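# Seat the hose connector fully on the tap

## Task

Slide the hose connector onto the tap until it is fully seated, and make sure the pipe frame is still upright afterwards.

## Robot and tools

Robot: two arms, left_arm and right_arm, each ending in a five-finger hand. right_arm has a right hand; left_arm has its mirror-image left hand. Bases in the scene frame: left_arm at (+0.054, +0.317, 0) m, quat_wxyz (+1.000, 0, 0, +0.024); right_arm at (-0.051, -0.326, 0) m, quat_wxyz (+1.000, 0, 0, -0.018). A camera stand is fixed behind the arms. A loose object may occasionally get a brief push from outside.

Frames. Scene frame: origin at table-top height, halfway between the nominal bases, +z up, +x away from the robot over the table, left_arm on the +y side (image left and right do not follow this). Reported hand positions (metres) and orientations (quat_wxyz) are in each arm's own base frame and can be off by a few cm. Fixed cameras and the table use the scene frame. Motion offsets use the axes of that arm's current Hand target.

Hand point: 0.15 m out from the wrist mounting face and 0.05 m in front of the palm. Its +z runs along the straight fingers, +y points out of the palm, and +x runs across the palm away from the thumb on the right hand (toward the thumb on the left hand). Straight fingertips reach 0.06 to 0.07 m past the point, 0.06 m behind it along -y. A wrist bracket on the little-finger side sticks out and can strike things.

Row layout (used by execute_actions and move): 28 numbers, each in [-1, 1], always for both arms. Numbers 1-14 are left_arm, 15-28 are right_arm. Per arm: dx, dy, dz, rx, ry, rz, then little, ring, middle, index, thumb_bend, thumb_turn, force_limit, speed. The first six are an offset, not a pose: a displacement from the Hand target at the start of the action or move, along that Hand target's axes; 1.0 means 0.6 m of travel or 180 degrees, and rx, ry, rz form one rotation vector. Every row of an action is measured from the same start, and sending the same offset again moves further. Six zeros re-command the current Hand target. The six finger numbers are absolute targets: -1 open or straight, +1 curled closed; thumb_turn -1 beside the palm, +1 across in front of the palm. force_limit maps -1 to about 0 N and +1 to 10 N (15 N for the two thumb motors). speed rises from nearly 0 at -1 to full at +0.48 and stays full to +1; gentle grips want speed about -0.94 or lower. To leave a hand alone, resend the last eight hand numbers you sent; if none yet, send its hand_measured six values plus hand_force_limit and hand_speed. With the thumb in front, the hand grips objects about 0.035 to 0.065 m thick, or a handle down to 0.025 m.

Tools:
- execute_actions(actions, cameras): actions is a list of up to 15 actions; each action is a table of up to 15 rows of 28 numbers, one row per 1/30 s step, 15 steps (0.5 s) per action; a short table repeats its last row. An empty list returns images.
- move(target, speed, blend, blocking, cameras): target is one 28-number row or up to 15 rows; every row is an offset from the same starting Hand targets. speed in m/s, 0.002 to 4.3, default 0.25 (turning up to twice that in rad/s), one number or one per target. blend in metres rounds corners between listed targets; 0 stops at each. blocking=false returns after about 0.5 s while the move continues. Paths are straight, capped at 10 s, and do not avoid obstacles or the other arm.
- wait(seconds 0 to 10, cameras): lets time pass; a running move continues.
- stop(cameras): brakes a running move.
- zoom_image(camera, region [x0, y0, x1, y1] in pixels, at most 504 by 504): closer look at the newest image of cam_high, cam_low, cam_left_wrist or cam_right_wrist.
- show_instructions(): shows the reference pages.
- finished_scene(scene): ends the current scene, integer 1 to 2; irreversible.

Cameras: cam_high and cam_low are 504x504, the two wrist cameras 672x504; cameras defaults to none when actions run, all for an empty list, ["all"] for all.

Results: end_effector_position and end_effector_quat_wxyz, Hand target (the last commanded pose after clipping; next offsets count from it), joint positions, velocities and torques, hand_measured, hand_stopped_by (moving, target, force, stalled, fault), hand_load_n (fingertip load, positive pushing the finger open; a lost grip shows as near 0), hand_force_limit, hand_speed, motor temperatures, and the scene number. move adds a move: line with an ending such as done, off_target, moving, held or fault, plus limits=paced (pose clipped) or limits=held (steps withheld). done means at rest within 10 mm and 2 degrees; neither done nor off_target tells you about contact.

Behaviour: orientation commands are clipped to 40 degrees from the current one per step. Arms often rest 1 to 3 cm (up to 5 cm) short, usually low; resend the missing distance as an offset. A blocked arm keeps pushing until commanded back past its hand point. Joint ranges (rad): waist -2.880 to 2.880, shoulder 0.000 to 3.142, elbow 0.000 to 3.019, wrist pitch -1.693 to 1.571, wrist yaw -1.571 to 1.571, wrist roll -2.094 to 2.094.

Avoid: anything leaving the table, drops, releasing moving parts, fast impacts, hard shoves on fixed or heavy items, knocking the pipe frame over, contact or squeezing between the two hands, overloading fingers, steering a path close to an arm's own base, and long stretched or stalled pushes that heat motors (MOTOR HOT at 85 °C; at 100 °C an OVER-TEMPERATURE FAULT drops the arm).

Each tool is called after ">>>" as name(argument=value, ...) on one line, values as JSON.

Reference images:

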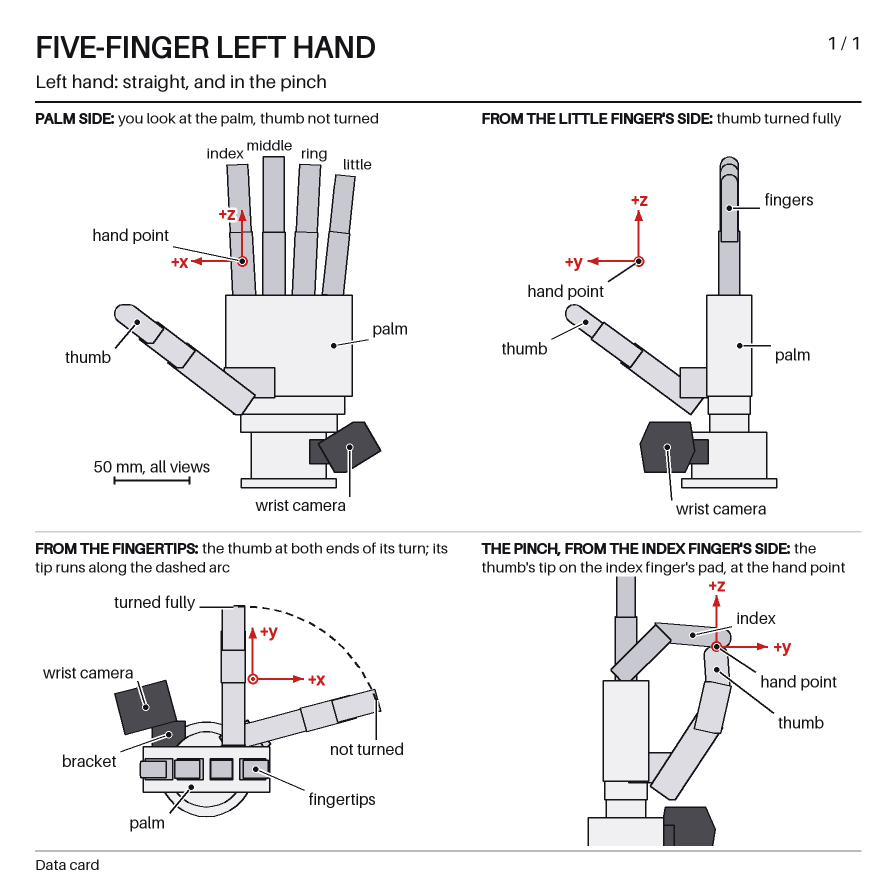

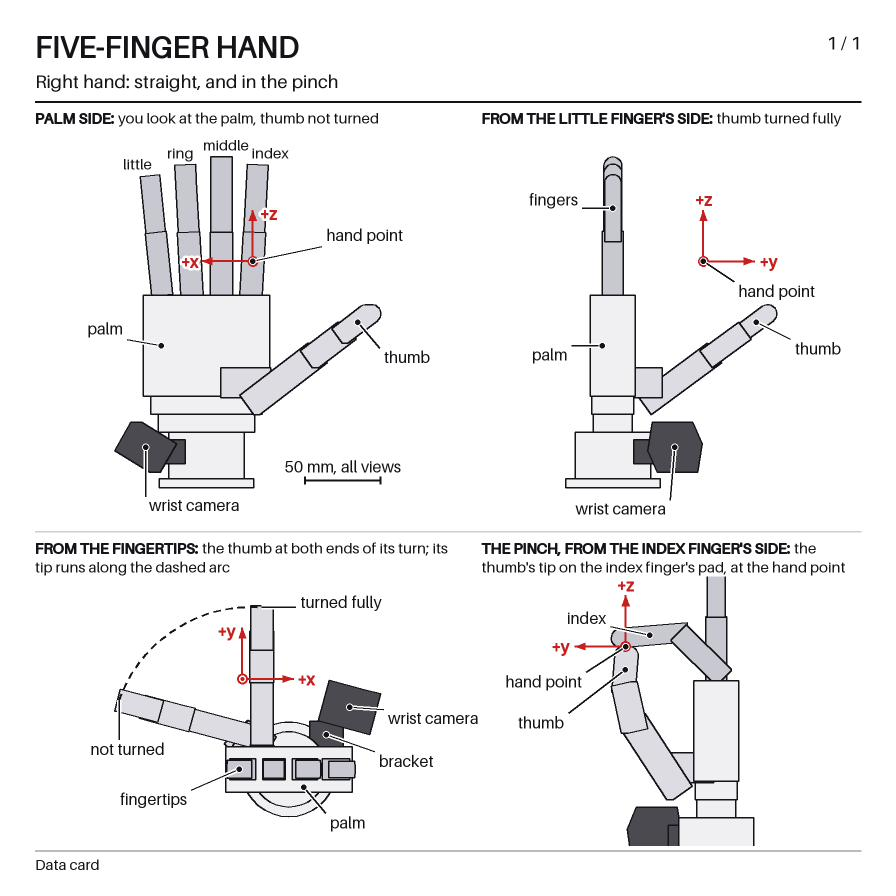

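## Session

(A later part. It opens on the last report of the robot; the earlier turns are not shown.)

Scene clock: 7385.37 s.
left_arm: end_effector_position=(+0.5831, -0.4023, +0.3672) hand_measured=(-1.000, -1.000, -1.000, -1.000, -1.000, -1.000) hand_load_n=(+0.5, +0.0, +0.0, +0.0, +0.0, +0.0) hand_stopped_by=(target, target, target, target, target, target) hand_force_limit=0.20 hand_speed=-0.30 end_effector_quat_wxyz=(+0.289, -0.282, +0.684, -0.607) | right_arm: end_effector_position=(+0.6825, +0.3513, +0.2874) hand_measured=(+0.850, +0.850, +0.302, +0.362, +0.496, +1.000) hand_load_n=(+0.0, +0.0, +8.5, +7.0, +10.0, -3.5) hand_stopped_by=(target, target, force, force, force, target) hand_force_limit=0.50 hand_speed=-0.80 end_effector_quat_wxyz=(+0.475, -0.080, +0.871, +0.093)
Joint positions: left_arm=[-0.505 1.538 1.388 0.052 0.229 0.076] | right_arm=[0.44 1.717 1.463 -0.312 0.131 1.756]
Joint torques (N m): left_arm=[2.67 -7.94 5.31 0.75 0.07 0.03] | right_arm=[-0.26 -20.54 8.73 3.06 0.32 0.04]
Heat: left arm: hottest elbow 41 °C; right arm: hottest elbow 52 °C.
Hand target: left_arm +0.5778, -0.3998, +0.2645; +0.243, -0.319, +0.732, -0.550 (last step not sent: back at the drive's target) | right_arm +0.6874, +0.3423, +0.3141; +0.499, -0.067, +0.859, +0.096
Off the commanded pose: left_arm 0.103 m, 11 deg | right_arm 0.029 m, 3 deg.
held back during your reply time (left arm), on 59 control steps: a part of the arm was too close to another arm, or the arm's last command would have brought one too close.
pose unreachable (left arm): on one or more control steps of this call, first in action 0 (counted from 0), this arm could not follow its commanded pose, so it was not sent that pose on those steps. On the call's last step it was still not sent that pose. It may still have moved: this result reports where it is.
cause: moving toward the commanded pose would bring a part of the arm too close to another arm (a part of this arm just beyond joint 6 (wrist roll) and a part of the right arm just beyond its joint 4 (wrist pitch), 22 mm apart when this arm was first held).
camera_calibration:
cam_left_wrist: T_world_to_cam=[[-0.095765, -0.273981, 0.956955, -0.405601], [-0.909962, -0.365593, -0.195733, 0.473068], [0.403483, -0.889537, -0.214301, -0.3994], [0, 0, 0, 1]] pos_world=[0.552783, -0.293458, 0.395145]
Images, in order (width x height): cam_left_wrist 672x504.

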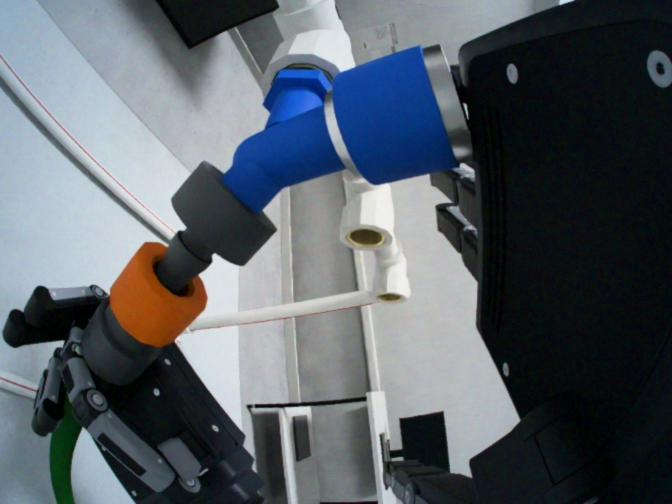

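>>> execute_actions(actions=[[[0,-0.25,-0.05,0,0,0, -1,-1,-1,-1,-1,-1,0.2,-0.3, -0.02,0,0,0,0,0, 0.85,0.85,0.74,0.74,0.9,1,0.5,-0.8]]], cameras=["cam_left_wrist"])

Scene clock: 7391.83 s.
left_arm: end_effector_position=(+0.5817, -0.4014, +0.3674) hand_measured=(-1.000, -1.000, -1.000, -1.000, -1.000, -1.000) hand_load_n=(+0.0, +0.0, +0.0, +0.0, +0.0, +0.0) hand_stopped_by=(target, target, target, target, target, target) hand_force_limit=0.20 hand_speed=-0.30 end_effector_quat_wxyz=(+0.288, -0.283, +0.686, -0.605) | right_arm: end_effector_position=(+0.6815, +0.3519, +0.2858) hand_measured=(+0.850, +0.850, +0.302, +0.362, +0.496, +1.000) hand_load_n=(+0.0, +0.0, +9.0, +7.0, +10.0, -3.0) hand_stopped_by=(target, target, force, force, force, target) hand_force_limit=0.50 hand_speed=-0.80 end_effector_quat_wxyz=(+0.473, -0.081, +0.872, +0.094)
Joint positions: left_arm=[-0.505 1.534 1.39 0.04 0.229 0.077] | right_arm=[0.44 1.717 1.461 -0.312 0.128 1.756]
Joint torques (N m): left_arm=[2.55 -9.29 7.34 -0.25 -0.01 0.01] | right_arm=[0.44 -18.55 8.55 2.11 -0.01 -0.01]
Heat: left arm: hottest elbow 41 °C; right arm: hottest elbow 53 °C.
Hand target: left_arm +0.5797, -0.4012, +0.2806; +0.245, -0.319, +0.730, -0.553 (last step not sent: back at the drive's target) | right_arm +0.6820, +0.3517, +0.2867; +0.474, -0.080, +0.872, +0.094 (last step not sent: back at the drive's target)
Off the commanded pose: left_arm 0.050 m, 11 deg | right_arm 0.042 m, 4 deg.
held back during your reply time (left arm), on 59 control steps: a part of the arm was too close to another arm, or the arm's last command would have brought one too close.
led back after a hold (left arm): the arm was led back toward your command in small steps, so it may still be short of it.
pose unreachable (left arm): on one or more control steps of this call, first in action 0 (counted from 0), this arm could not follow its commanded pose, so it was not sent that pose on those steps. It may still have moved: this result reports where it is.
cause: moving toward the commanded pose would bring a part of the arm too close to another arm (a part of this arm just beyond joint 6 (wrist roll) and a part of the right arm just beyond its joint 4 (wrist pitch), along the way the arms are being sent, or toward where that arm still pushes).
pose unreachable (right arm): on one or more control steps of this call, first in action 0 (counted from 0), this arm could not follow its commanded pose, so it was not sent that pose on those steps. It may still have moved: this result reports where it is.
cause: moving toward the commanded pose would bring a part of the arm too close to another arm (a part of this arm just beyond joint 4 (wrist pitch) and a part of the left arm just beyond its joint 6 (wrist roll), along the way the arms are being sent, or toward where that arm still pushes).
camera_calibration:
cam_left_wrist: T_world_to_cam=[[-0.0904452, -0.277704, 0.9564, -0.410066], [-0.910906, -0.365134, -0.192165, 0.471666], [0.402578, -0.888571, -0.219938, -0.395017], [0, 0, 0, 1]] pos_world=[0.551581, -0.292657, 0.395946]
Images, in order (width x height): cam_left_wrist 672x504.

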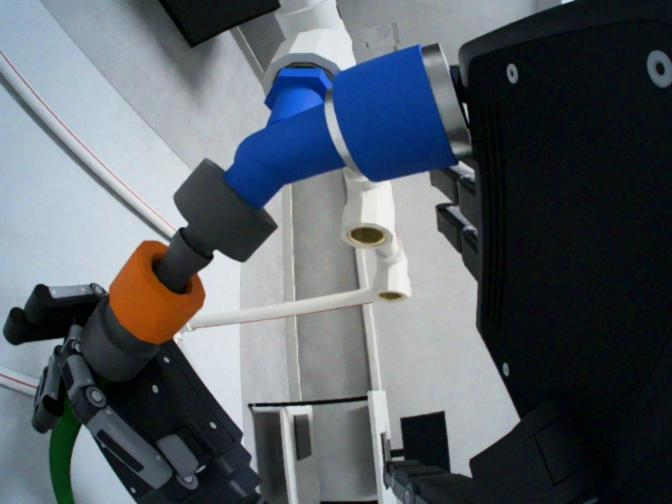

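>>> execute_actions(actions=[[[0,-0.25,-0.05,0,0,0, -1,-1,-1,-1,-1,-1,0.2,-0.3, 0,0,0,0,0,0, 0.85,0.85,0.74,0.74,0.9,1,0.5,-0.8]],[[0,-0.05,-0.01,0,0,0, -1,-1,-1,-1,-1,-1,0.2,-0.3, 0,0,0,0,0,0, 0.85,0.85,0.74,0.74,0.9,1,0.5,-0.8]]], cameras=["cam_left_wrist"])

Scene clock: 7399.70 s.
left_arm: end_effector_position=(+0.5798, -0.3998, +0.3704) hand_measured=(-1.000, -1.000, -1.000, -1.000, -1.000, -1.000) hand_load_n=(+0.5, +0.0, +0.0, +0.0, +0.0, -0.5) hand_stopped_by=(target, target, target, target, target, target) hand_force_limit=0.20 hand_speed=-0.30 end_effector_quat_wxyz=(+0.281, -0.290, +0.696, -0.593) | right_arm: end_effector_position=(+0.6815, +0.3519, +0.2858) hand_measured=(+0.850, +0.850, +0.302, +0.362, +0.496, +1.000) hand_load_n=(+0.0, +0.5, +9.0, +7.0, +10.0, -3.0) hand_stopped_by=(target, target, force, force, force, target) hand_force_limit=0.50 hand_speed=-0.80 end_effector_quat_wxyz=(+0.473, -0.081, +0.872, +0.094)
Joint positions: left_arm=[-0.505 1.532 1.42 -0.03 0.227 0.08] | right_arm=[0.44 1.717 1.461 -0.312 0.127 1.756]
Joint torques (N m): left_arm=[2.67 -10.05 11.26 0.55 0.08 0.07] | right_arm=[0.5 -18.61 8.51 2.13 -0.02 -0.01]
Heat: left arm: hottest elbow 41 °C; right arm: hottest elbow 53 °C.
Hand target: left_arm +0.5826, -0.4015, +0.3240; +0.256, -0.310, +0.722, -0.563 (last step not sent: back at the drive's target) | right_arm +0.6820, +0.3518, +0.2867; +0.474, -0.081, +0.872, +0.094
Off the commanded pose: left_arm 0.024 m, 7 deg | right_arm 0.001 m, 0 deg.
led back after a hold (left arm): the arm was led back toward your command in small steps, so it may still be short of it.
pose unreachable (left arm): on one or more control steps of this call, first in action 0 (counted from 0), this arm could not follow its commanded pose, so it was not sent that pose on those steps. On the call's last step it was still not sent that pose. It may still have moved: this result reports where it is.
cause: moving toward the commanded pose would bring a part of the arm too close to another arm (a part of this arm just beyond joint 6 (wrist roll) and a part of the right arm just beyond its joint 4 (wrist pitch), 22 mm apart when this arm was first held).
camera_calibration:
cam_left_wrist: T_world_to_cam=[[-0.0605299, -0.297194, 0.952897, -0.436473], [-0.915958, -0.36285, -0.171351, 0.46718], [0.396683, -0.883185, -0.250254, -0.375287], [0, 0, 0, 1]] pos_world=[0.550368, -0.291648, 0.402048]
Images, in order (width x height): cam_left_wrist 672x504.

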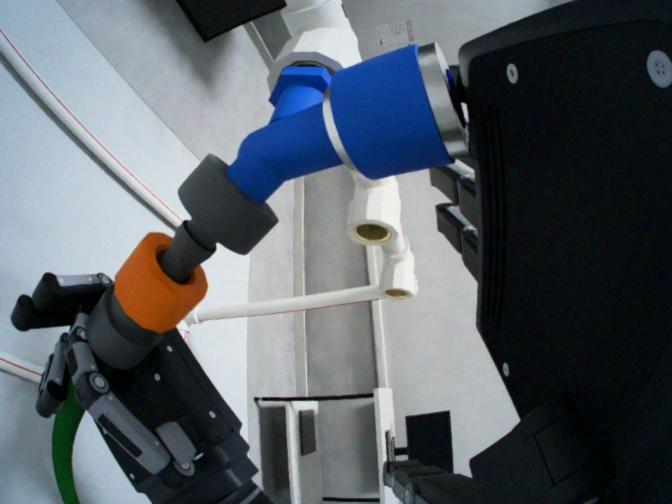

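>>> execute_actions(actions=[[[0,-0.25,-0.03,0,0,0, -1,-1,-1,-1,-1,-1,0.2,-0.3, 0,0,0,0,0,0, 0.85,0.85,0.74,0.74,0.9,1,0.5,-0.8]],[[0,-0.05,-0.01,0,0,0, -1,-1,-1,-1,-1,-1,0.2,-0.3, 0,0,0,0,0,0, 0.85,0.85,0.74,0.74,0.9,1,0.5,-0.8]]], cameras=["cam_left_wrist"])

Scene clock: 7406.90 s.
left_arm: end_effector_position=(+0.5752, -0.3963, +0.3757) hand_measured=(-1.000, -1.000, -1.000, -1.000, -1.000, -1.000) hand_load_n=(+0.0, +0.0, +0.0, +0.0, +0.0, +0.0) hand_stopped_by=(target, target, target, target, target, target) hand_force_limit=0.20 hand_speed=-0.30 end_effector_quat_wxyz=(+0.265, -0.305, +0.715, -0.571) | right_arm: end_effector_position=(+0.6815, +0.3519, +0.2858) hand_measured=(+0.850, +0.850, +0.302, +0.362, +0.496, +1.000) hand_load_n=(+0.0, +0.0, +9.0, +7.0, +10.0, -3.0) hand_stopped_by=(target, target, force, force, force, target) hand_force_limit=0.50 hand_speed=-0.80 end_effector_quat_wxyz=(+0.473, -0.081, +0.872, +0.094)
Joint positions: left_arm=[-0.505 1.532 1.481 -0.164 0.223 0.08] | right_arm=[0.44 1.717 1.461 -0.312 0.127 1.756]
Joint torques (N m): left_arm=[2.61 -13.98 16.72 3.02 0.09 0.08] | right_arm=[0.56 -18.49 8.5 2.11 -0.02 -0.01]
Heat: left arm: hottest elbow 42 °C; right arm: hottest elbow 52 °C.
Hand target: left_arm +0.5809, -0.3995, +0.4097; +0.278, -0.295, +0.701, -0.587 (last step not sent: back at the drive's target) | right_arm +0.6820, +0.3518, +0.2867; +0.474, -0.081, +0.872, +0.094
Off the commanded pose: left_arm 0.044 m, 1 deg | right_arm 0.001 m, 0 deg.
held back during your reply time (left arm), on 59 control steps: a part of the arm was too close to another arm, or the arm's last command would have brought one too close.
led back after a hold (left arm): the arm was led back toward your command in small steps, so it may still be short of it.
pose unreachable (left arm): on one or more control steps of this call, first in action 0 (counted from 0), this arm could not follow its commanded pose, so it was not sent that pose on those steps. On the call's last step it was still not sent that pose. It may still have moved: this result reports where it is.
cause: moving toward the commanded pose would bring a part of the arm too close to another arm (a part of this arm just beyond joint 6 (wrist roll) and a part of the right arm just beyond its joint 4 (wrist pitch), at the place that arm is still heading or pushing toward).
camera_calibration:
cam_left_wrist: T_world_to_cam=[[0.000932596, -0.331834, 0.943337, -0.486263], [-0.923907, -0.361223, -0.126152, 0.453361], [0.382616, -0.871438, -0.30692, -0.335121], [0, 0, 0, 1]] pos_world=[0.547539, -0.289632, 0.413047]
Images, in order (width x height): cam_left_wrist 672x504.

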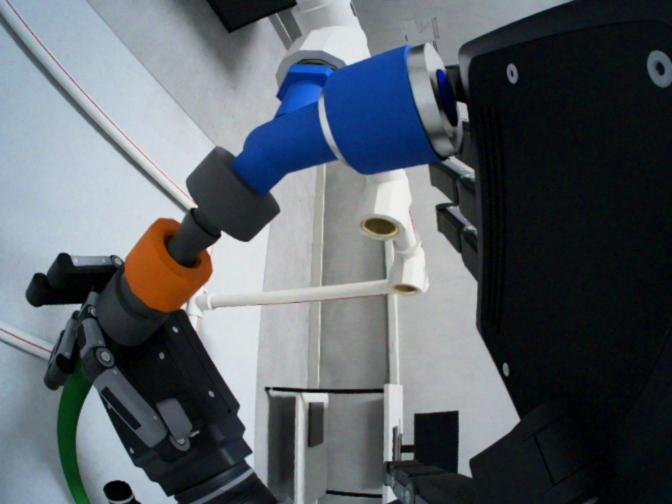

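>>> move(target=[-0.026,-0.105,0.032,0,0,0, -1,-1,-1,-1,-1,-1,0.2,-0.3, 0,0,0,0,0,0, 0.85,0.85,0.74,0.74,0.9,1,0.5,-0.8], speed=0.15, cameras=["cam_left_wrist","cam_high"])

Scene clock: 7416.60 s.
left_arm: end_effector_position=(+0.5997, -0.4088, +0.4495) hand_measured=(-1.000, -1.000, -1.000, -1.000, -1.000, -1.000) hand_load_n=(+0.0, +0.0, +0.0, +0.0, +0.0, +0.0) hand_stopped_by=(target, target, target, target, target, target) hand_force_limit=0.20 hand_speed=-0.30 end_effector_quat_wxyz=(+0.270, -0.298, +0.708, -0.580) | right_arm: end_effector_position=(+0.6815, +0.3519, +0.2858) hand_measured=(+0.850, +0.850, +0.302, +0.362, +0.496, +1.000) hand_load_n=(+0.0, +0.0, +9.0, +7.0, +9.5, -3.5) hand_stopped_by=(target, target, force, force, force, target) hand_force_limit=0.50 hand_speed=-0.80 end_effector_quat_wxyz=(+0.473, -0.081, +0.872, +0.094)
Joint positions: left_arm=[-0.501 1.606 1.744 -0.326 0.231 0.08] | right_arm=[0.44 1.717 1.461 -0.312 0.127 1.756]
Joint torques (N m): left_arm=[3.25 -13.33 17.09 2.56 0.19 0.1] | right_arm=[0.56 -18.55 8.58 2.1 -0.01 -0.02]
Heat: left arm: hottest elbow 44 °C; right arm: hottest elbow 52 °C.
Hand target: left_arm +0.6108, -0.4094, +0.4696; +0.278, -0.294, +0.701, -0.587 | right_arm +0.6820, +0.3518, +0.2867; +0.474, -0.081, +0.872, +0.094
Off the commanded pose: left_arm 0.023 m, 2 deg | right_arm 0.001 m, 0 deg.
held back during your reply time or a wait (left arm), on 59 control steps: a part of the arm was too close to another arm, or the arm's last command would have brought one too close.
move: off_target (left_arm); limits=held
pose unreachable (left arm): on one or more control steps of this call, first in action 0 (counted from 0), this arm could not follow its commanded pose, so it was not sent that pose on those steps. It may still have moved: this result reports where it is.
cause: moving toward the commanded pose would bring a part of the arm too close to another arm (a part of this arm just beyond joint 6 (wrist roll) and a part of the right arm just beyond its joint 4 (wrist pitch), 13 mm apart when this arm was first held).
camera_calibration:
cam_left_wrist: T_world_to_cam=[[-0.0222943, -0.31797, 0.947839, -0.542468], [-0.922568, -0.358736, -0.142045, 0.488186], [0.38519, -0.877612, -0.285351, -0.346488], [0, 0, 0, 1]] pos_world=[0.571754, -0.301441, 0.484645]
Images, in order (width x height): cam_high 504x504, cam_left_wrist 672x504.

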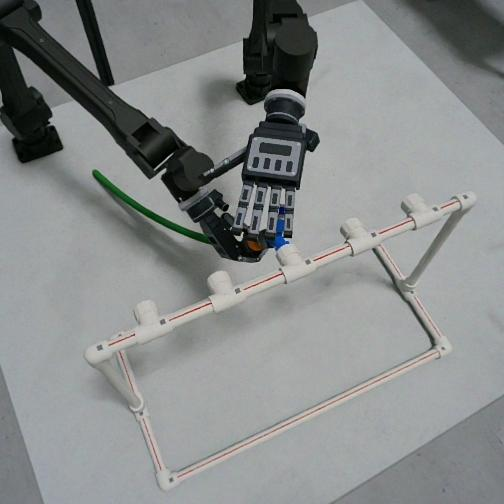

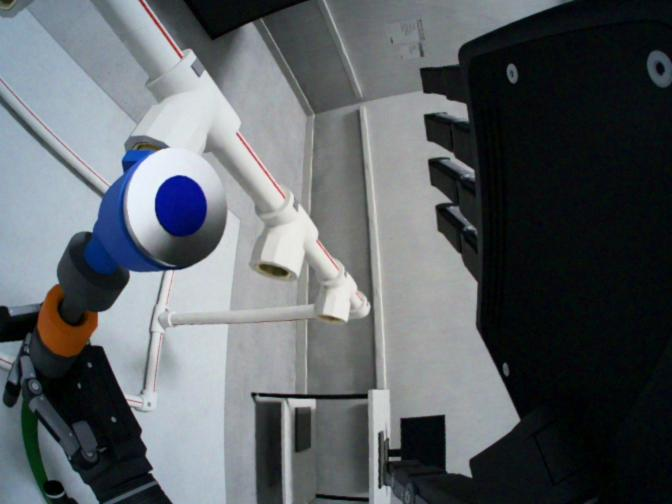

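>>> move(target=[[-0.2065,-0.003,0.020,0.0123,-0.1673,-0.0361, -1,-1,-1,-1,-1,-1,0.2,-0.3, 0,0,0,0,0,0, 0.85,0.85,0.74,0.74,0.9,1,0.5,-0.8],[-0.2065,-0.003,0.020,0.0123,-0.1673,-0.0361, -1,-1,-1,-1,-1,1,0.2,-0.3, 0,0,0,0,0,0, 0.85,0.85,0.74,0.74,0.9,1,0.5,-0.8]], speed=0.15, cameras=["cam_left_wrist","cam_high","cam_low"])

>>> zoom_image(camera="cam_high", region=[200, 170, 320, 290])

Scene clock: 7497.53 s.
left_arm: end_effector_position=(+0.6880, -0.3232, +0.4552) hand_measured=(-1.000, -1.000, -1.000, -1.000, -1.000, +1.000) hand_load_n=(+0.0, +0.0, +0.0, +0.0, +0.0, +0.5) hand_stopped_by=(target, target, target, target, target, target) hand_force_limit=0.20 hand_speed=-0.30 end_effector_quat_wxyz=(+0.417, -0.470, +0.593, -0.504) | right_arm: end_effector_position=(+0.6815, +0.3519, +0.2858) hand_measured=(+0.850, +0.850, +0.302, +0.362, +0.496, +1.000) hand_load_n=(+0.0, +0.0, +9.0, +7.0, +9.5, -3.0) hand_stopped_by=(target, target, force, force, force, target) hand_force_limit=0.50 hand_speed=-0.80 end_effector_quat_wxyz=(+0.473, -0.081, +0.872, +0.094)
Joint positions: left_arm=[-0.461 1.66 1.8 -0.289 -0.249 -0.017] | right_arm=[0.44 1.717 1.461 -0.312 0.127 1.756]
Joint torques (N m): left_arm=[3.14 -13.57 16.96 3.6 -0.07 -0.01] | right_arm=[0.38 -18.43 8.54 2.1 -0.02 -0.01]
Motor temperatures (°C): left_arm=[25 34 54 25 25 23] | right_arm=[23 41 50 24 24 25]
Heat: left arm: hottest elbow 54 °C; right arm: hottest elbow 50 °C.
Hand target: left_arm +0.7032, -0.3258, +0.4748; +0.423, -0.470, +0.576, -0.518 | right_arm +0.6820, +0.3518, +0.2867; +0.474, -0.081, +0.872, +0.094
Off the commanded pose: left_arm 0.025 m, 3 deg | right_arm 0.001 m, 0 deg.
move: off_target (left_arm); target 2's new numbers were sent with left_arm's hand 0.025 m and 3 deg from that target
camera_calibration:
cam_left_wrist: T_world_to_cam=[[0.109765, -0.262602, 0.958641, -0.596548], [-0.609428, -0.779691, -0.143803, 0.250462], [0.785207, -0.568438, -0.24562, -0.497058], [0, 0, 0, 1]] pos_world=[0.608411, -0.243918, 0.485805]
Images, in order (width x height): cam_high 504x504, cam_low 504x504, cam_left_wrist 672x504.

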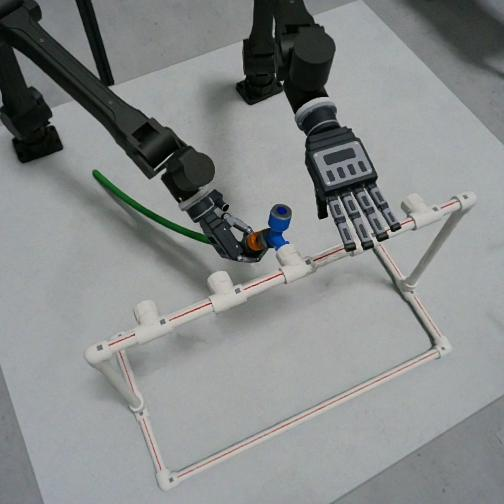

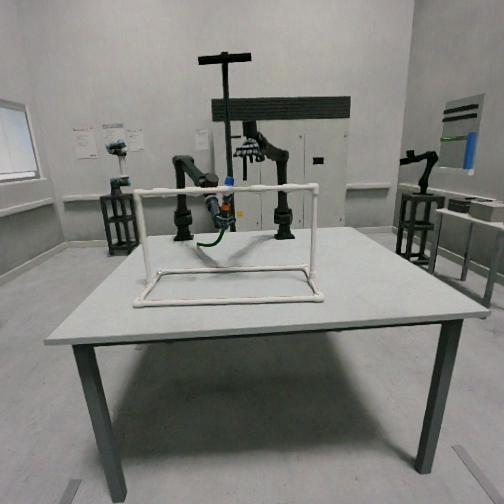

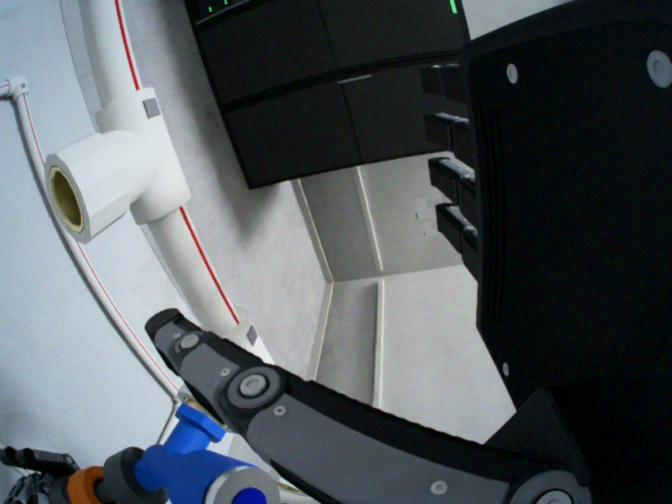

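Scaled by 4.200.

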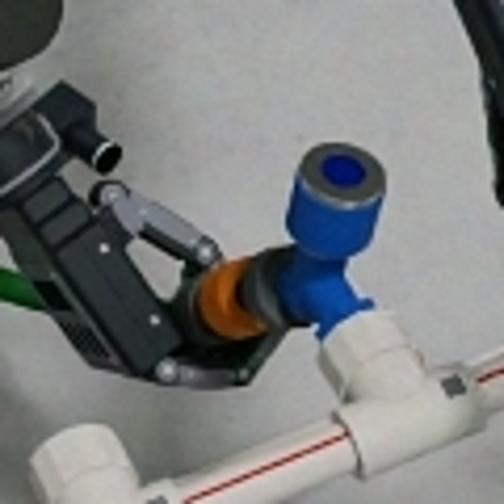

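>>> move(target=[-0.0127,0.0877,0.0425,0,0,0, -1,-1,-1,-1,-1,1,0.2,-0.3, 0,0,0,0,0,0, 0.85,0.85,0.74,0.74,0.9,1,0.5,-0.8], speed=0.1, cameras=["cam_left_wrist","cam_high"])

Scene clock: 7569.93 s.
left_arm: end_effector_position=(+0.7144, -0.3220, +0.4384) hand_measured=(-1.000, -1.000, -1.000, -1.000, -1.000, +1.000) hand_load_n=(+0.0, +0.0, +0.0, +0.0, +0.0, +0.5) hand_stopped_by=(target, target, target, target, target, target) hand_force_limit=0.20 hand_speed=-0.30 end_effector_quat_wxyz=(+0.426, -0.465, +0.574, -0.522) | right_arm: end_effector_position=(+0.6815, +0.3519, +0.2858) hand_measured=(+0.850, +0.850, +0.302, +0.362, +0.496, +1.000) hand_load_n=(+0.0, +0.0, +9.5, +7.0, +10.0, -3.0) hand_stopped_by=(target, target, force, force, force, target) hand_force_limit=0.50 hand_speed=-0.80 end_effector_quat_wxyz=(+0.473, -0.081, +0.872, +0.094)
Joint positions: left_arm=[-0.441 1.702 1.771 -0.162 -0.234 -0.017] | right_arm=[0.44 1.717 1.461 -0.312 0.127 1.756]
Joint torques (N m): left_arm=[3.19 -14.74 11.03 3.82 0.12 0.02] | right_arm=[0.5 -18.61 8.57 2.11 -0.02 0]
Motor temperatures (°C): left_arm=[25 33 56 25 25 23] | right_arm=[23 41 49 23 24 25]
Heat: left arm: hottest elbow 56 °C; right arm: hottest elbow 49 °C.
Hand target: left_arm +0.7242, -0.3224, +0.4197; +0.423, -0.470, +0.576, -0.518 | right_arm +0.6820, +0.3518, +0.2867; +0.474, -0.081, +0.872, +0.094
Off the commanded pose: left_arm 0.021 m, 1 deg | right_arm 0.001 m, 0 deg.
move: off_target (left_arm)
camera_calibration:
cam_left_wrist: T_world_to_cam=[[0.0630955, -0.237052, 0.969446, -0.546226], [-0.598106, -0.786596, -0.153414, 0.258946], [0.798929, -0.570152, -0.191413, -0.555346], [0, 0, 0, 1]] pos_world=[0.633024, -0.242429, 0.462962]
Images, in order (width x height): cam_high 504x504, cam_left_wrist 672x504.

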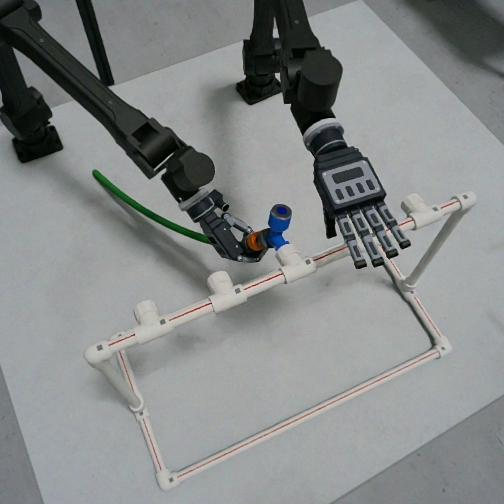

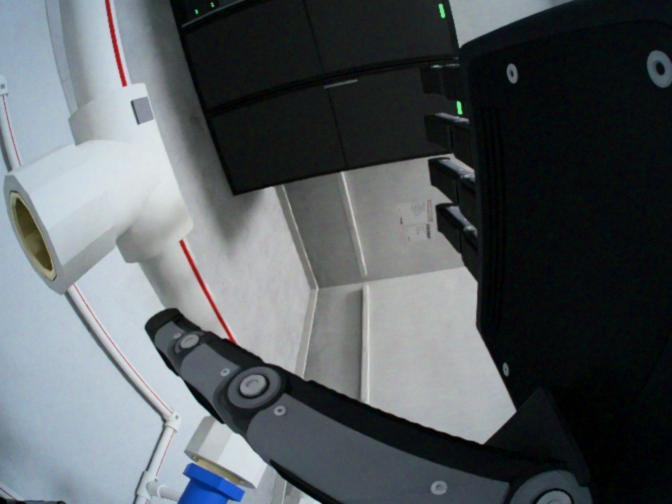

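>>> move(target=[0,0.065,-0.013,0,0,0, -1,-1,-1,-1,-1,1,0.2,-0.3, 0,0,0,0,0,0, 0.85,0.85,0.74,0.74,0.9,1,0.5,-0.8], speed=0.1, cameras=["cam_left_wrist","cam_high"])

Scene clock: 7587.20 s.
left_arm: end_effector_position=(+0.7127, -0.3212, +0.3824) hand_measured=(-1.000, -1.000, -1.000, -1.000, -1.000, +1.000) hand_load_n=(-0.5, +0.0, +0.0, +0.0, +0.0, +0.0) hand_stopped_by=(target, target, target, target, target, target) hand_force_limit=0.20 hand_speed=-0.30 end_effector_quat_wxyz=(+0.423, -0.468, +0.581, -0.514) | right_arm: end_effector_position=(+0.6815, +0.3519, +0.2858) hand_measured=(+0.850, +0.850, +0.302, +0.362, +0.496, +1.000) hand_load_n=(+0.0, +0.0, +9.0, +7.5, +10.0, -3.5) hand_stopped_by=(target, target, force, force, force, target) hand_force_limit=0.50 hand_speed=-0.80 end_effector_quat_wxyz=(+0.473, -0.081, +0.872, +0.094)
Joint positions: left_arm=[-0.441 1.702 1.64 -0.055 -0.234 -0.017] | right_arm=[0.44 1.717 1.461 -0.312 0.127 1.756]
Joint torques (N m): left_arm=[2.73 -17.14 10.65 3.74 -0.07 0.01] | right_arm=[0.44 -18.49 8.57 2.09 -0.01 -0.01]
Motor temperatures (°C): left_arm=[25 34 55 25 25 23] | right_arm=[23 41 49 23 24 25]
Heat: left arm: hottest elbow 55 °C; right arm: hottest elbow 49 °C.
Hand target: left_arm +0.7126, -0.3200, +0.3819; +0.423, -0.470, +0.576, -0.518 | right_arm +0.6820, +0.3518, +0.2867; +0.474, -0.081, +0.872, +0.094
Off the commanded pose: left_arm 0.001 m, 1 deg | right_arm 0.001 m, 0 deg.
move: done
camera_calibration:
cam_left_wrist: T_world_to_cam=[[0.0835002, -0.246599, 0.965514, -0.507659], [-0.601227, -0.785151, -0.148537, 0.250863], [0.794704, -0.56809, -0.213822, -0.552029], [0, 0, 0, 1]] pos_world=[0.631914, -0.241825, 0.409378]
Images, in order (width x height): cam_high 504x504, cam_left_wrist 672x504.

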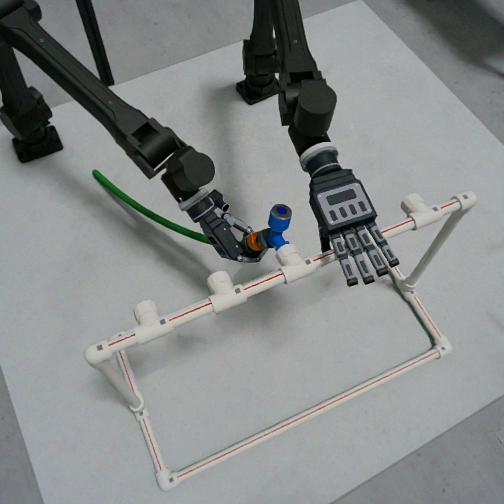

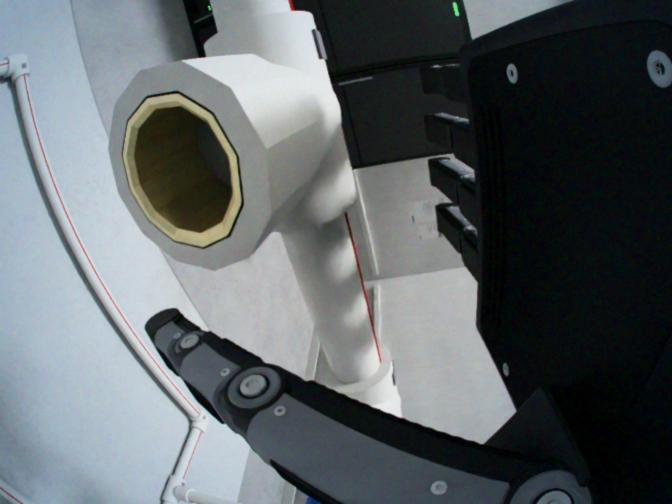

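>>> move(target=[0,0.06,0.003,0,0,0, -1,-1,-1,-1,-1,1,0.2,-0.3, 0,0,0,0,0,0, 0.85,0.85,0.74,0.74,0.9,1,0.5,-0.8], speed=0.08, cameras=["cam_left_wrist","cam_high"])

Scene clock: 7596.73 s.
left_arm: end_effector_position=(+0.7104, -0.3199, +0.3524) hand_measured=(-1.000, -1.000, -1.000, -1.000, -1.000, +1.000) hand_load_n=(-0.5, +0.0, +0.0, +0.0, +0.0, +0.5) hand_stopped_by=(target, target, target, target, target, target) hand_force_limit=0.20 hand_speed=-0.30 end_effector_quat_wxyz=(+0.424, -0.467, +0.579, -0.517) | right_arm: end_effector_position=(+0.6815, +0.3519, +0.2858) hand_measured=(+0.850, +0.850, +0.302, +0.362, +0.496, +1.000) hand_load_n=(+0.0, +0.0, +9.0, +7.0, +10.0, -3.0) hand_stopped_by=(target, target, force, force, force, target) hand_force_limit=0.50 hand_speed=-0.80 end_effector_quat_wxyz=(+0.473, -0.081, +0.872, +0.094)
Joint positions: left_arm=[-0.441 1.702 1.555 0.038 -0.235 -0.017] | right_arm=[0.44 1.717 1.461 -0.312 0.127 1.756]
Joint torques (N m): left_arm=[2.67 -16.5 10.32 3.9 -0.07 0.01] | right_arm=[0.56 -18.49 8.53 2.14 -0.02 -0.01]
Motor temperatures (°C): left_arm=[25 34 55 25 25 23] | right_arm=[23 41 49 23 24 25]
Heat: left arm: hottest elbow 55 °C; right arm: hottest elbow 49 °C.
Hand target: left_arm +0.7106, -0.3197, +0.3458; +0.423, -0.470, +0.576, -0.518 | right_arm +0.6820, +0.3518, +0.2867; +0.474, -0.081, +0.872, +0.094
Off the commanded pose: left_arm 0.007 m, 1 deg | right_arm 0.001 m, 0 deg.
move: done
camera_calibration:
cam_left_wrist: T_world_to_cam=[[0.076337, -0.243217, 0.966963, -0.472606], [-0.599489, -0.786125, -0.150404, 0.245123], [0.796734, -0.568202, -0.205816, -0.560149], [0, 0, 0, 1]] pos_world=[0.629316, -0.240526, 0.378572]
Images, in order (width x height): cam_high 504x504, cam_left_wrist 672x504.

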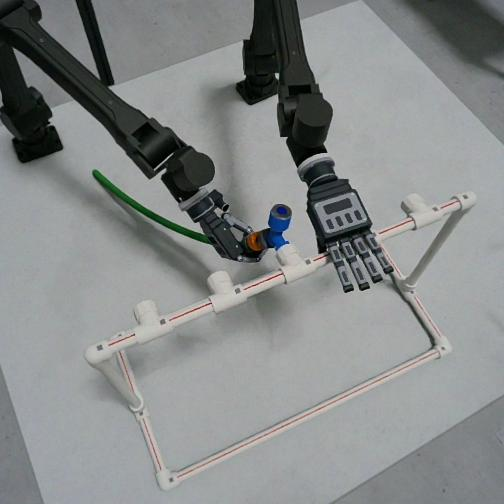

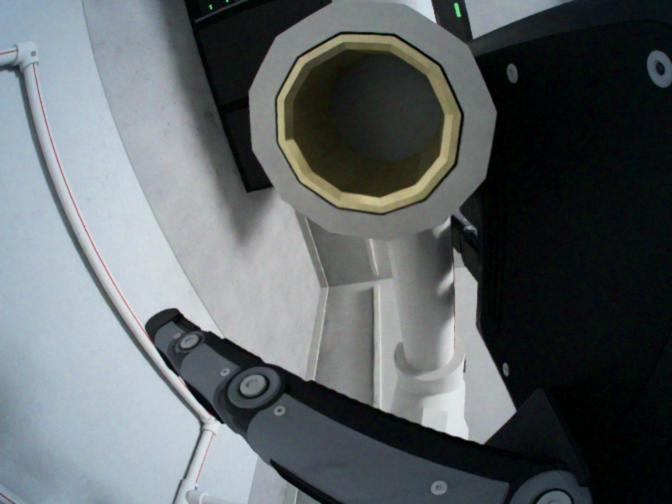

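>>> move(target=[0,0.035,0,0,0,0, -1,-1,-1,-1,-1,1,0.2,-0.3, 0,0,0,0,0,0, 0.85,0.85,0.74,0.74,0.9,1,0.5,-0.8], speed=0.08, cameras=["cam_left_wrist","cam_high"])

>>> zoom_image(camera="cam_high", region=[220, 150, 400, 330])

Scene clock: 7607.37 s.
left_arm: end_effector_position=(+0.7105, -0.3198, +0.3505) hand_measured=(-1.000, -1.000, -1.000, -1.000, -1.000, +1.000) hand_load_n=(+0.0, +0.0, +0.0, +0.0, +0.0, +0.0) hand_stopped_by=(target, target, target, target, target, target) hand_force_limit=0.20 hand_speed=-0.30 end_effector_quat_wxyz=(+0.431, -0.462, +0.567, -0.530) | right_arm: end_effector_position=(+0.6815, +0.3519, +0.2858) hand_measured=(+0.850, +0.850, +0.302, +0.362, +0.496, +1.000) hand_load_n=(+0.5, +0.0, +9.0, +7.0, +10.0, -3.0) hand_stopped_by=(target, target, force, force, force, target) hand_force_limit=0.50 hand_speed=-0.80 end_effector_quat_wxyz=(+0.473, -0.081, +0.872, +0.094)
Joint positions: left_arm=[-0.441 1.699 1.519 0.109 -0.236 -0.017] | right_arm=[0.44 1.717 1.461 -0.312 0.127 1.756]
Joint torques (N m): left_arm=[2.61 -15.79 9.07 3.02 -0.08 0] | right_arm=[0.38 -18.49 8.58 2.09 -0.01 0]
Heat: left arm: hottest elbow 54 °C; right arm: hottest elbow 49 °C.
Hand target: left_arm +0.7084, -0.3192, +0.3250; +0.423, -0.470, +0.576, -0.519 | right_arm +0.6820, +0.3518, +0.2867; +0.474, -0.081, +0.872, +0.094
Off the commanded pose: left_arm 0.026 m, 2 deg | right_arm 0.001 m, 0 deg.
move: off_target (left_arm)
camera_calibration:
cam_left_wrist: T_world_to_cam=[[0.0430005, -0.227367, 0.972859, -0.44406], [-0.593597, -0.789065, -0.158175, 0.242541], [0.803613, -0.570685, -0.168894, -0.579215], [0, 0, 0, 1]] pos_world=[0.62853, -0.240133, 0.372546]
Images, in order (width x height): cam_high 504x504, cam_left_wrist 672x504.

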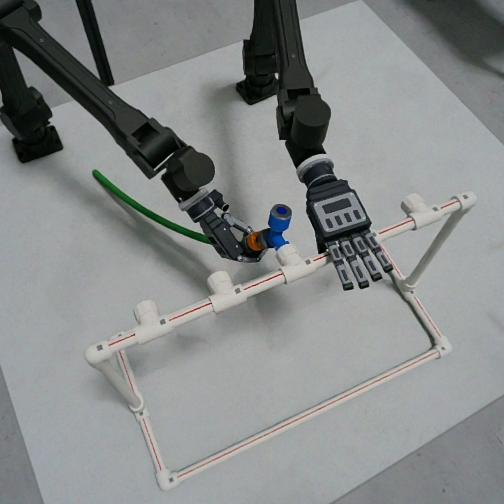

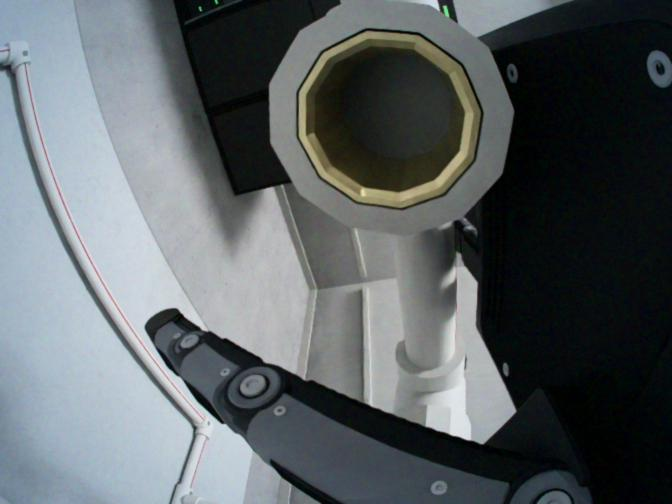

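Scaled by 2.800.

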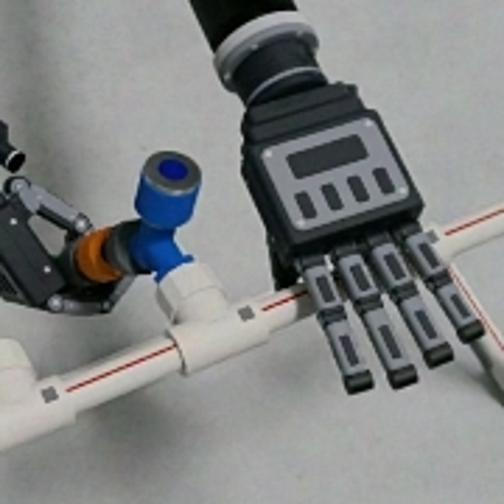

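>>> move(target=[[0,0,0,0,0,0, -1,-1,-1,-1,0.5,1,-0.6,-0.6, 0,0,0,0,0,0, 0.85,0.85,0.74,0.74,0.9,1,0.5,-0.8],[0,0,0,0,0,0, 0.5,0.5,0.5,0.5,0.5,1,-0.5,-0.6, 0,0,0,0,0,0, 0.85,0.85,0.74,0.74,0.9,1,0.5,-0.8]], speed=0.08, cameras=["cam_left_wrist","cam_high"])

>>> zoom_image(camera="cam_high", region=[220, 150, 400, 330])

Scene clock: 7619.57 s.
left_arm: end_effector_position=(+0.7121, -0.3181, +0.3533) hand_measured=(+0.500, -0.008, +0.246, +0.248, +0.306, +1.000) hand_load_n=(+1.5, +0.0, +10.5, +4.5, +9.5, +1.0) hand_stopped_by=(target, force, force, force, force, target) hand_force_limit=-0.50 hand_speed=-0.60 end_effector_quat_wxyz=(+0.435, -0.459, +0.563, -0.532) | right_arm: end_effector_position=(+0.6795, +0.3544, +0.2841) hand_measured=(+0.850, +0.850, +0.302, +0.362, +0.496, +1.000) hand_load_n=(+0.0, +0.5, +9.0, +6.5, +9.5, -3.5) hand_stopped_by=(target, target, force, force, force, target) hand_force_limit=0.50 hand_speed=-0.80 end_effector_quat_wxyz=(+0.472, -0.084, +0.872, +0.095)
Joint positions: left_arm=[-0.439 1.699 1.519 0.121 -0.237 -0.012] | right_arm=[0.444 1.717 1.458 -0.312 0.125 1.754]
Joint torques (N m): left_arm=[2.43 -15.74 9.06 2.43 -0.04 -0.04] | right_arm=[0.21 -18.43 8.79 2.13 0.06 0]
Heat: left arm: hottest elbow 52 °C; right arm: hottest elbow 49 °C.
Hand target: left_arm +0.7084, -0.3192, +0.3250; +0.423, -0.470, +0.576, -0.518 | right_arm +0.6820, +0.3518, +0.2868; +0.474, -0.081, +0.872, +0.094
Off the commanded pose: left_arm 0.029 m, 3 deg | right_arm 0.004 m, 0 deg.
move: off_target (left_arm); target 2's new numbers were sent with left_arm's hand 0.025 m and 2 deg from that target
camera_calibration:
cam_left_wrist: T_world_to_cam=[[0.0323453, -0.227179, 0.973316, -0.438935], [-0.589216, -0.790942, -0.165031, 0.244022], [0.807328, -0.568155, -0.159441, -0.584213], [0, 0, 0, 1]] pos_world=[0.62963, -0.238633, 0.374346]
Images, in order (width x height): cam_high 504x504, cam_left_wrist 672x504.

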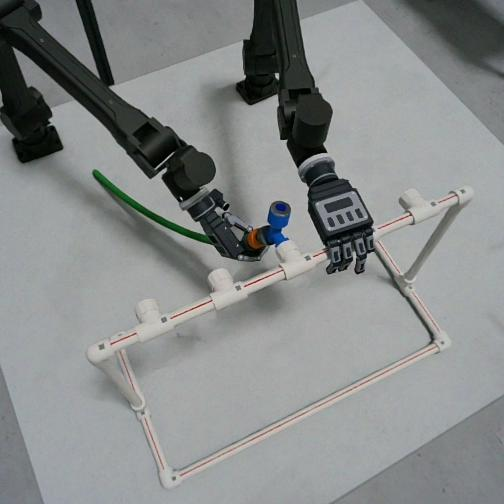

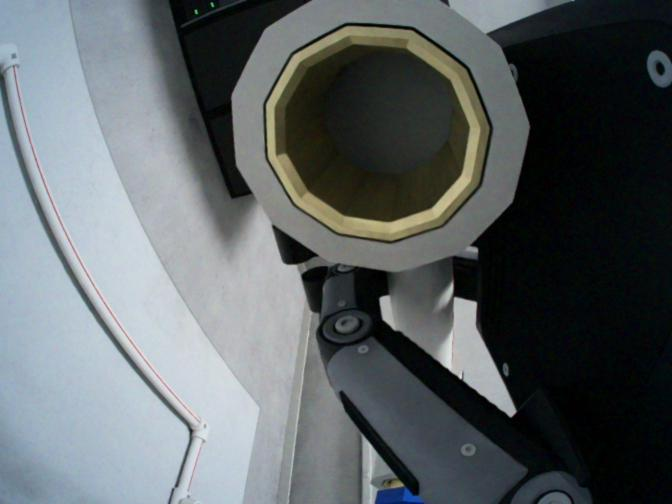

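Scaled by 2.800.

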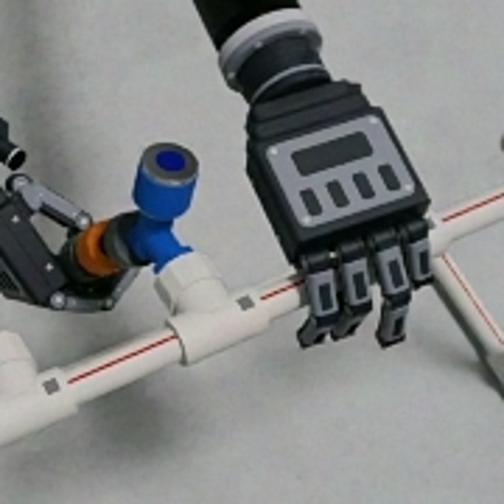

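>>> move(target=[0.002,0.055,-0.045,0.015,0.02,0, 0.5,0.5,0.5,0.5,0.5,1,-0.5,-0.6, -0.104,-0.0035,-0.0085,0,0,0, 0.85,0.85,0.74,0.74,0.9,1,0.5,-0.8], speed=0.08, cameras=["cam_high","cam_left_wrist"])

>>> zoom_image(camera="cam_high", region=[220, 190, 310, 280])

Scene clock: 7651.30 s.
left_arm: end_effector_position=(+0.6905, -0.3106, +0.3531) hand_measured=(+0.500, -0.008, +0.246, +0.248, +0.306, +1.000) hand_load_n=(+0.0, +0.0, +10.5, +5.5, +10.5, +0.5) hand_stopped_by=(target, force, force, force, force, target) hand_force_limit=-0.50 hand_speed=-0.60 end_effector_quat_wxyz=(+0.445, -0.425, +0.545, -0.570) | right_arm: end_effector_position=(+0.6786, +0.3595, +0.2837) hand_measured=(+0.850, +0.850, +0.302, +0.362, +0.496, +1.000) hand_load_n=(+0.0, +0.0, +9.0, +7.0, +8.0, -4.5) hand_stopped_by=(target, target, force, force, force, target) hand_force_limit=0.50 hand_speed=-0.80 end_effector_quat_wxyz=(+0.431, -0.106, +0.892, +0.085)
Joint positions: left_arm=[-0.43 1.641 1.369 0.317 -0.184 0.009] | right_arm=[0.443 1.74 1.552 -0.477 0.103 1.726]
Joint torques (N m): left_arm=[2.2 -14.21 5.81 1.62 0.59 -0.15] | right_arm=[-1.32 -18.67 16.02 2.47 0.2 0.17]
Motor temperatures (°C): left_arm=[25 35 49 25 25 23] | right_arm=[23 41 50 23 24 25]
Heat: left arm: hottest elbow 49 °C; right arm: hottest elbow 50 °C.
Hand target: left_arm +0.6784, -0.3144, +0.2952; +0.415, -0.444, +0.576, -0.546 | right_arm +0.7119, +0.3516, +0.3416; +0.474, -0.080, +0.872, +0.094
Off the commanded pose: left_arm 0.059 m, 6 deg | right_arm 0.067 m, 6 deg.
move: off_target (left_arm, right_arm)
camera_calibration:
cam_left_wrist: T_world_to_cam=[[-0.0742139, -0.203451, 0.976268, -0.356435], [-0.605131, -0.768947, -0.206247, 0.269516], [0.79266, -0.606076, -0.0660479, -0.597243], [0, 0, 0, 1]] pos_world=[0.61005, -0.227248, 0.364116]
Images, in order (width x height): cam_high 504x504, cam_left_wrist 672x504.

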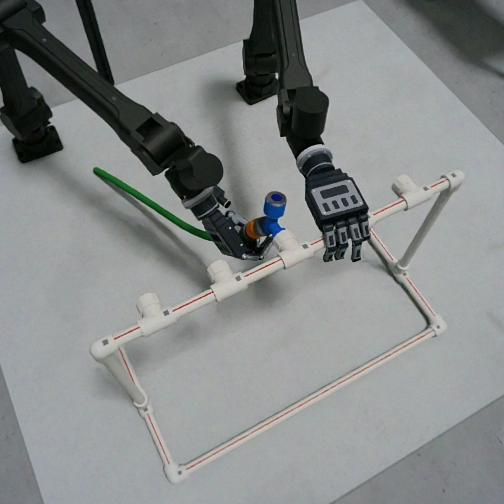

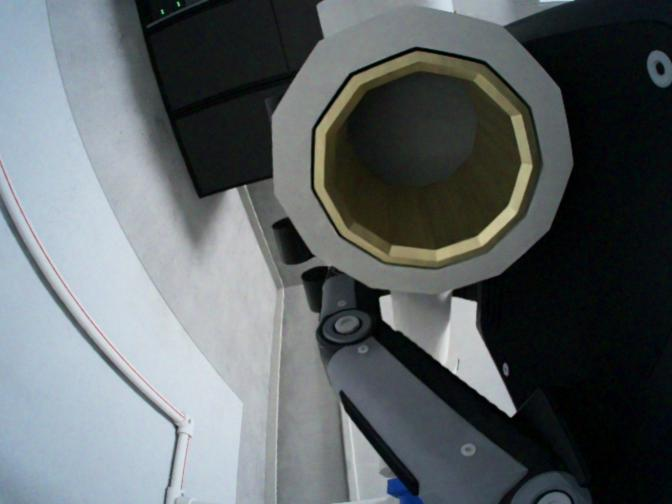

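Scaled by 5.600.

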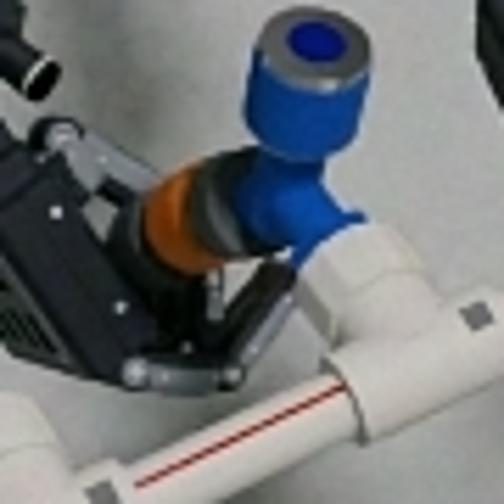

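>>> zoom_image(camera="cam_high", region=[240, 210, 285, 245])

>>> zoom_image(camera="cam_high", region=[60, 150, 480, 500])

Scaled by 11.200.

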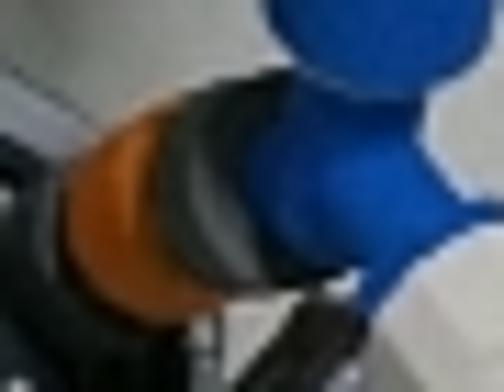

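Scaled by 1.200.

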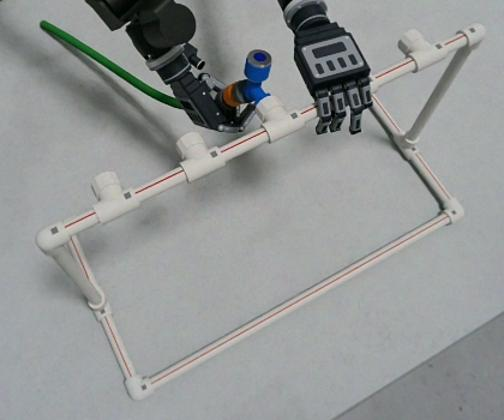

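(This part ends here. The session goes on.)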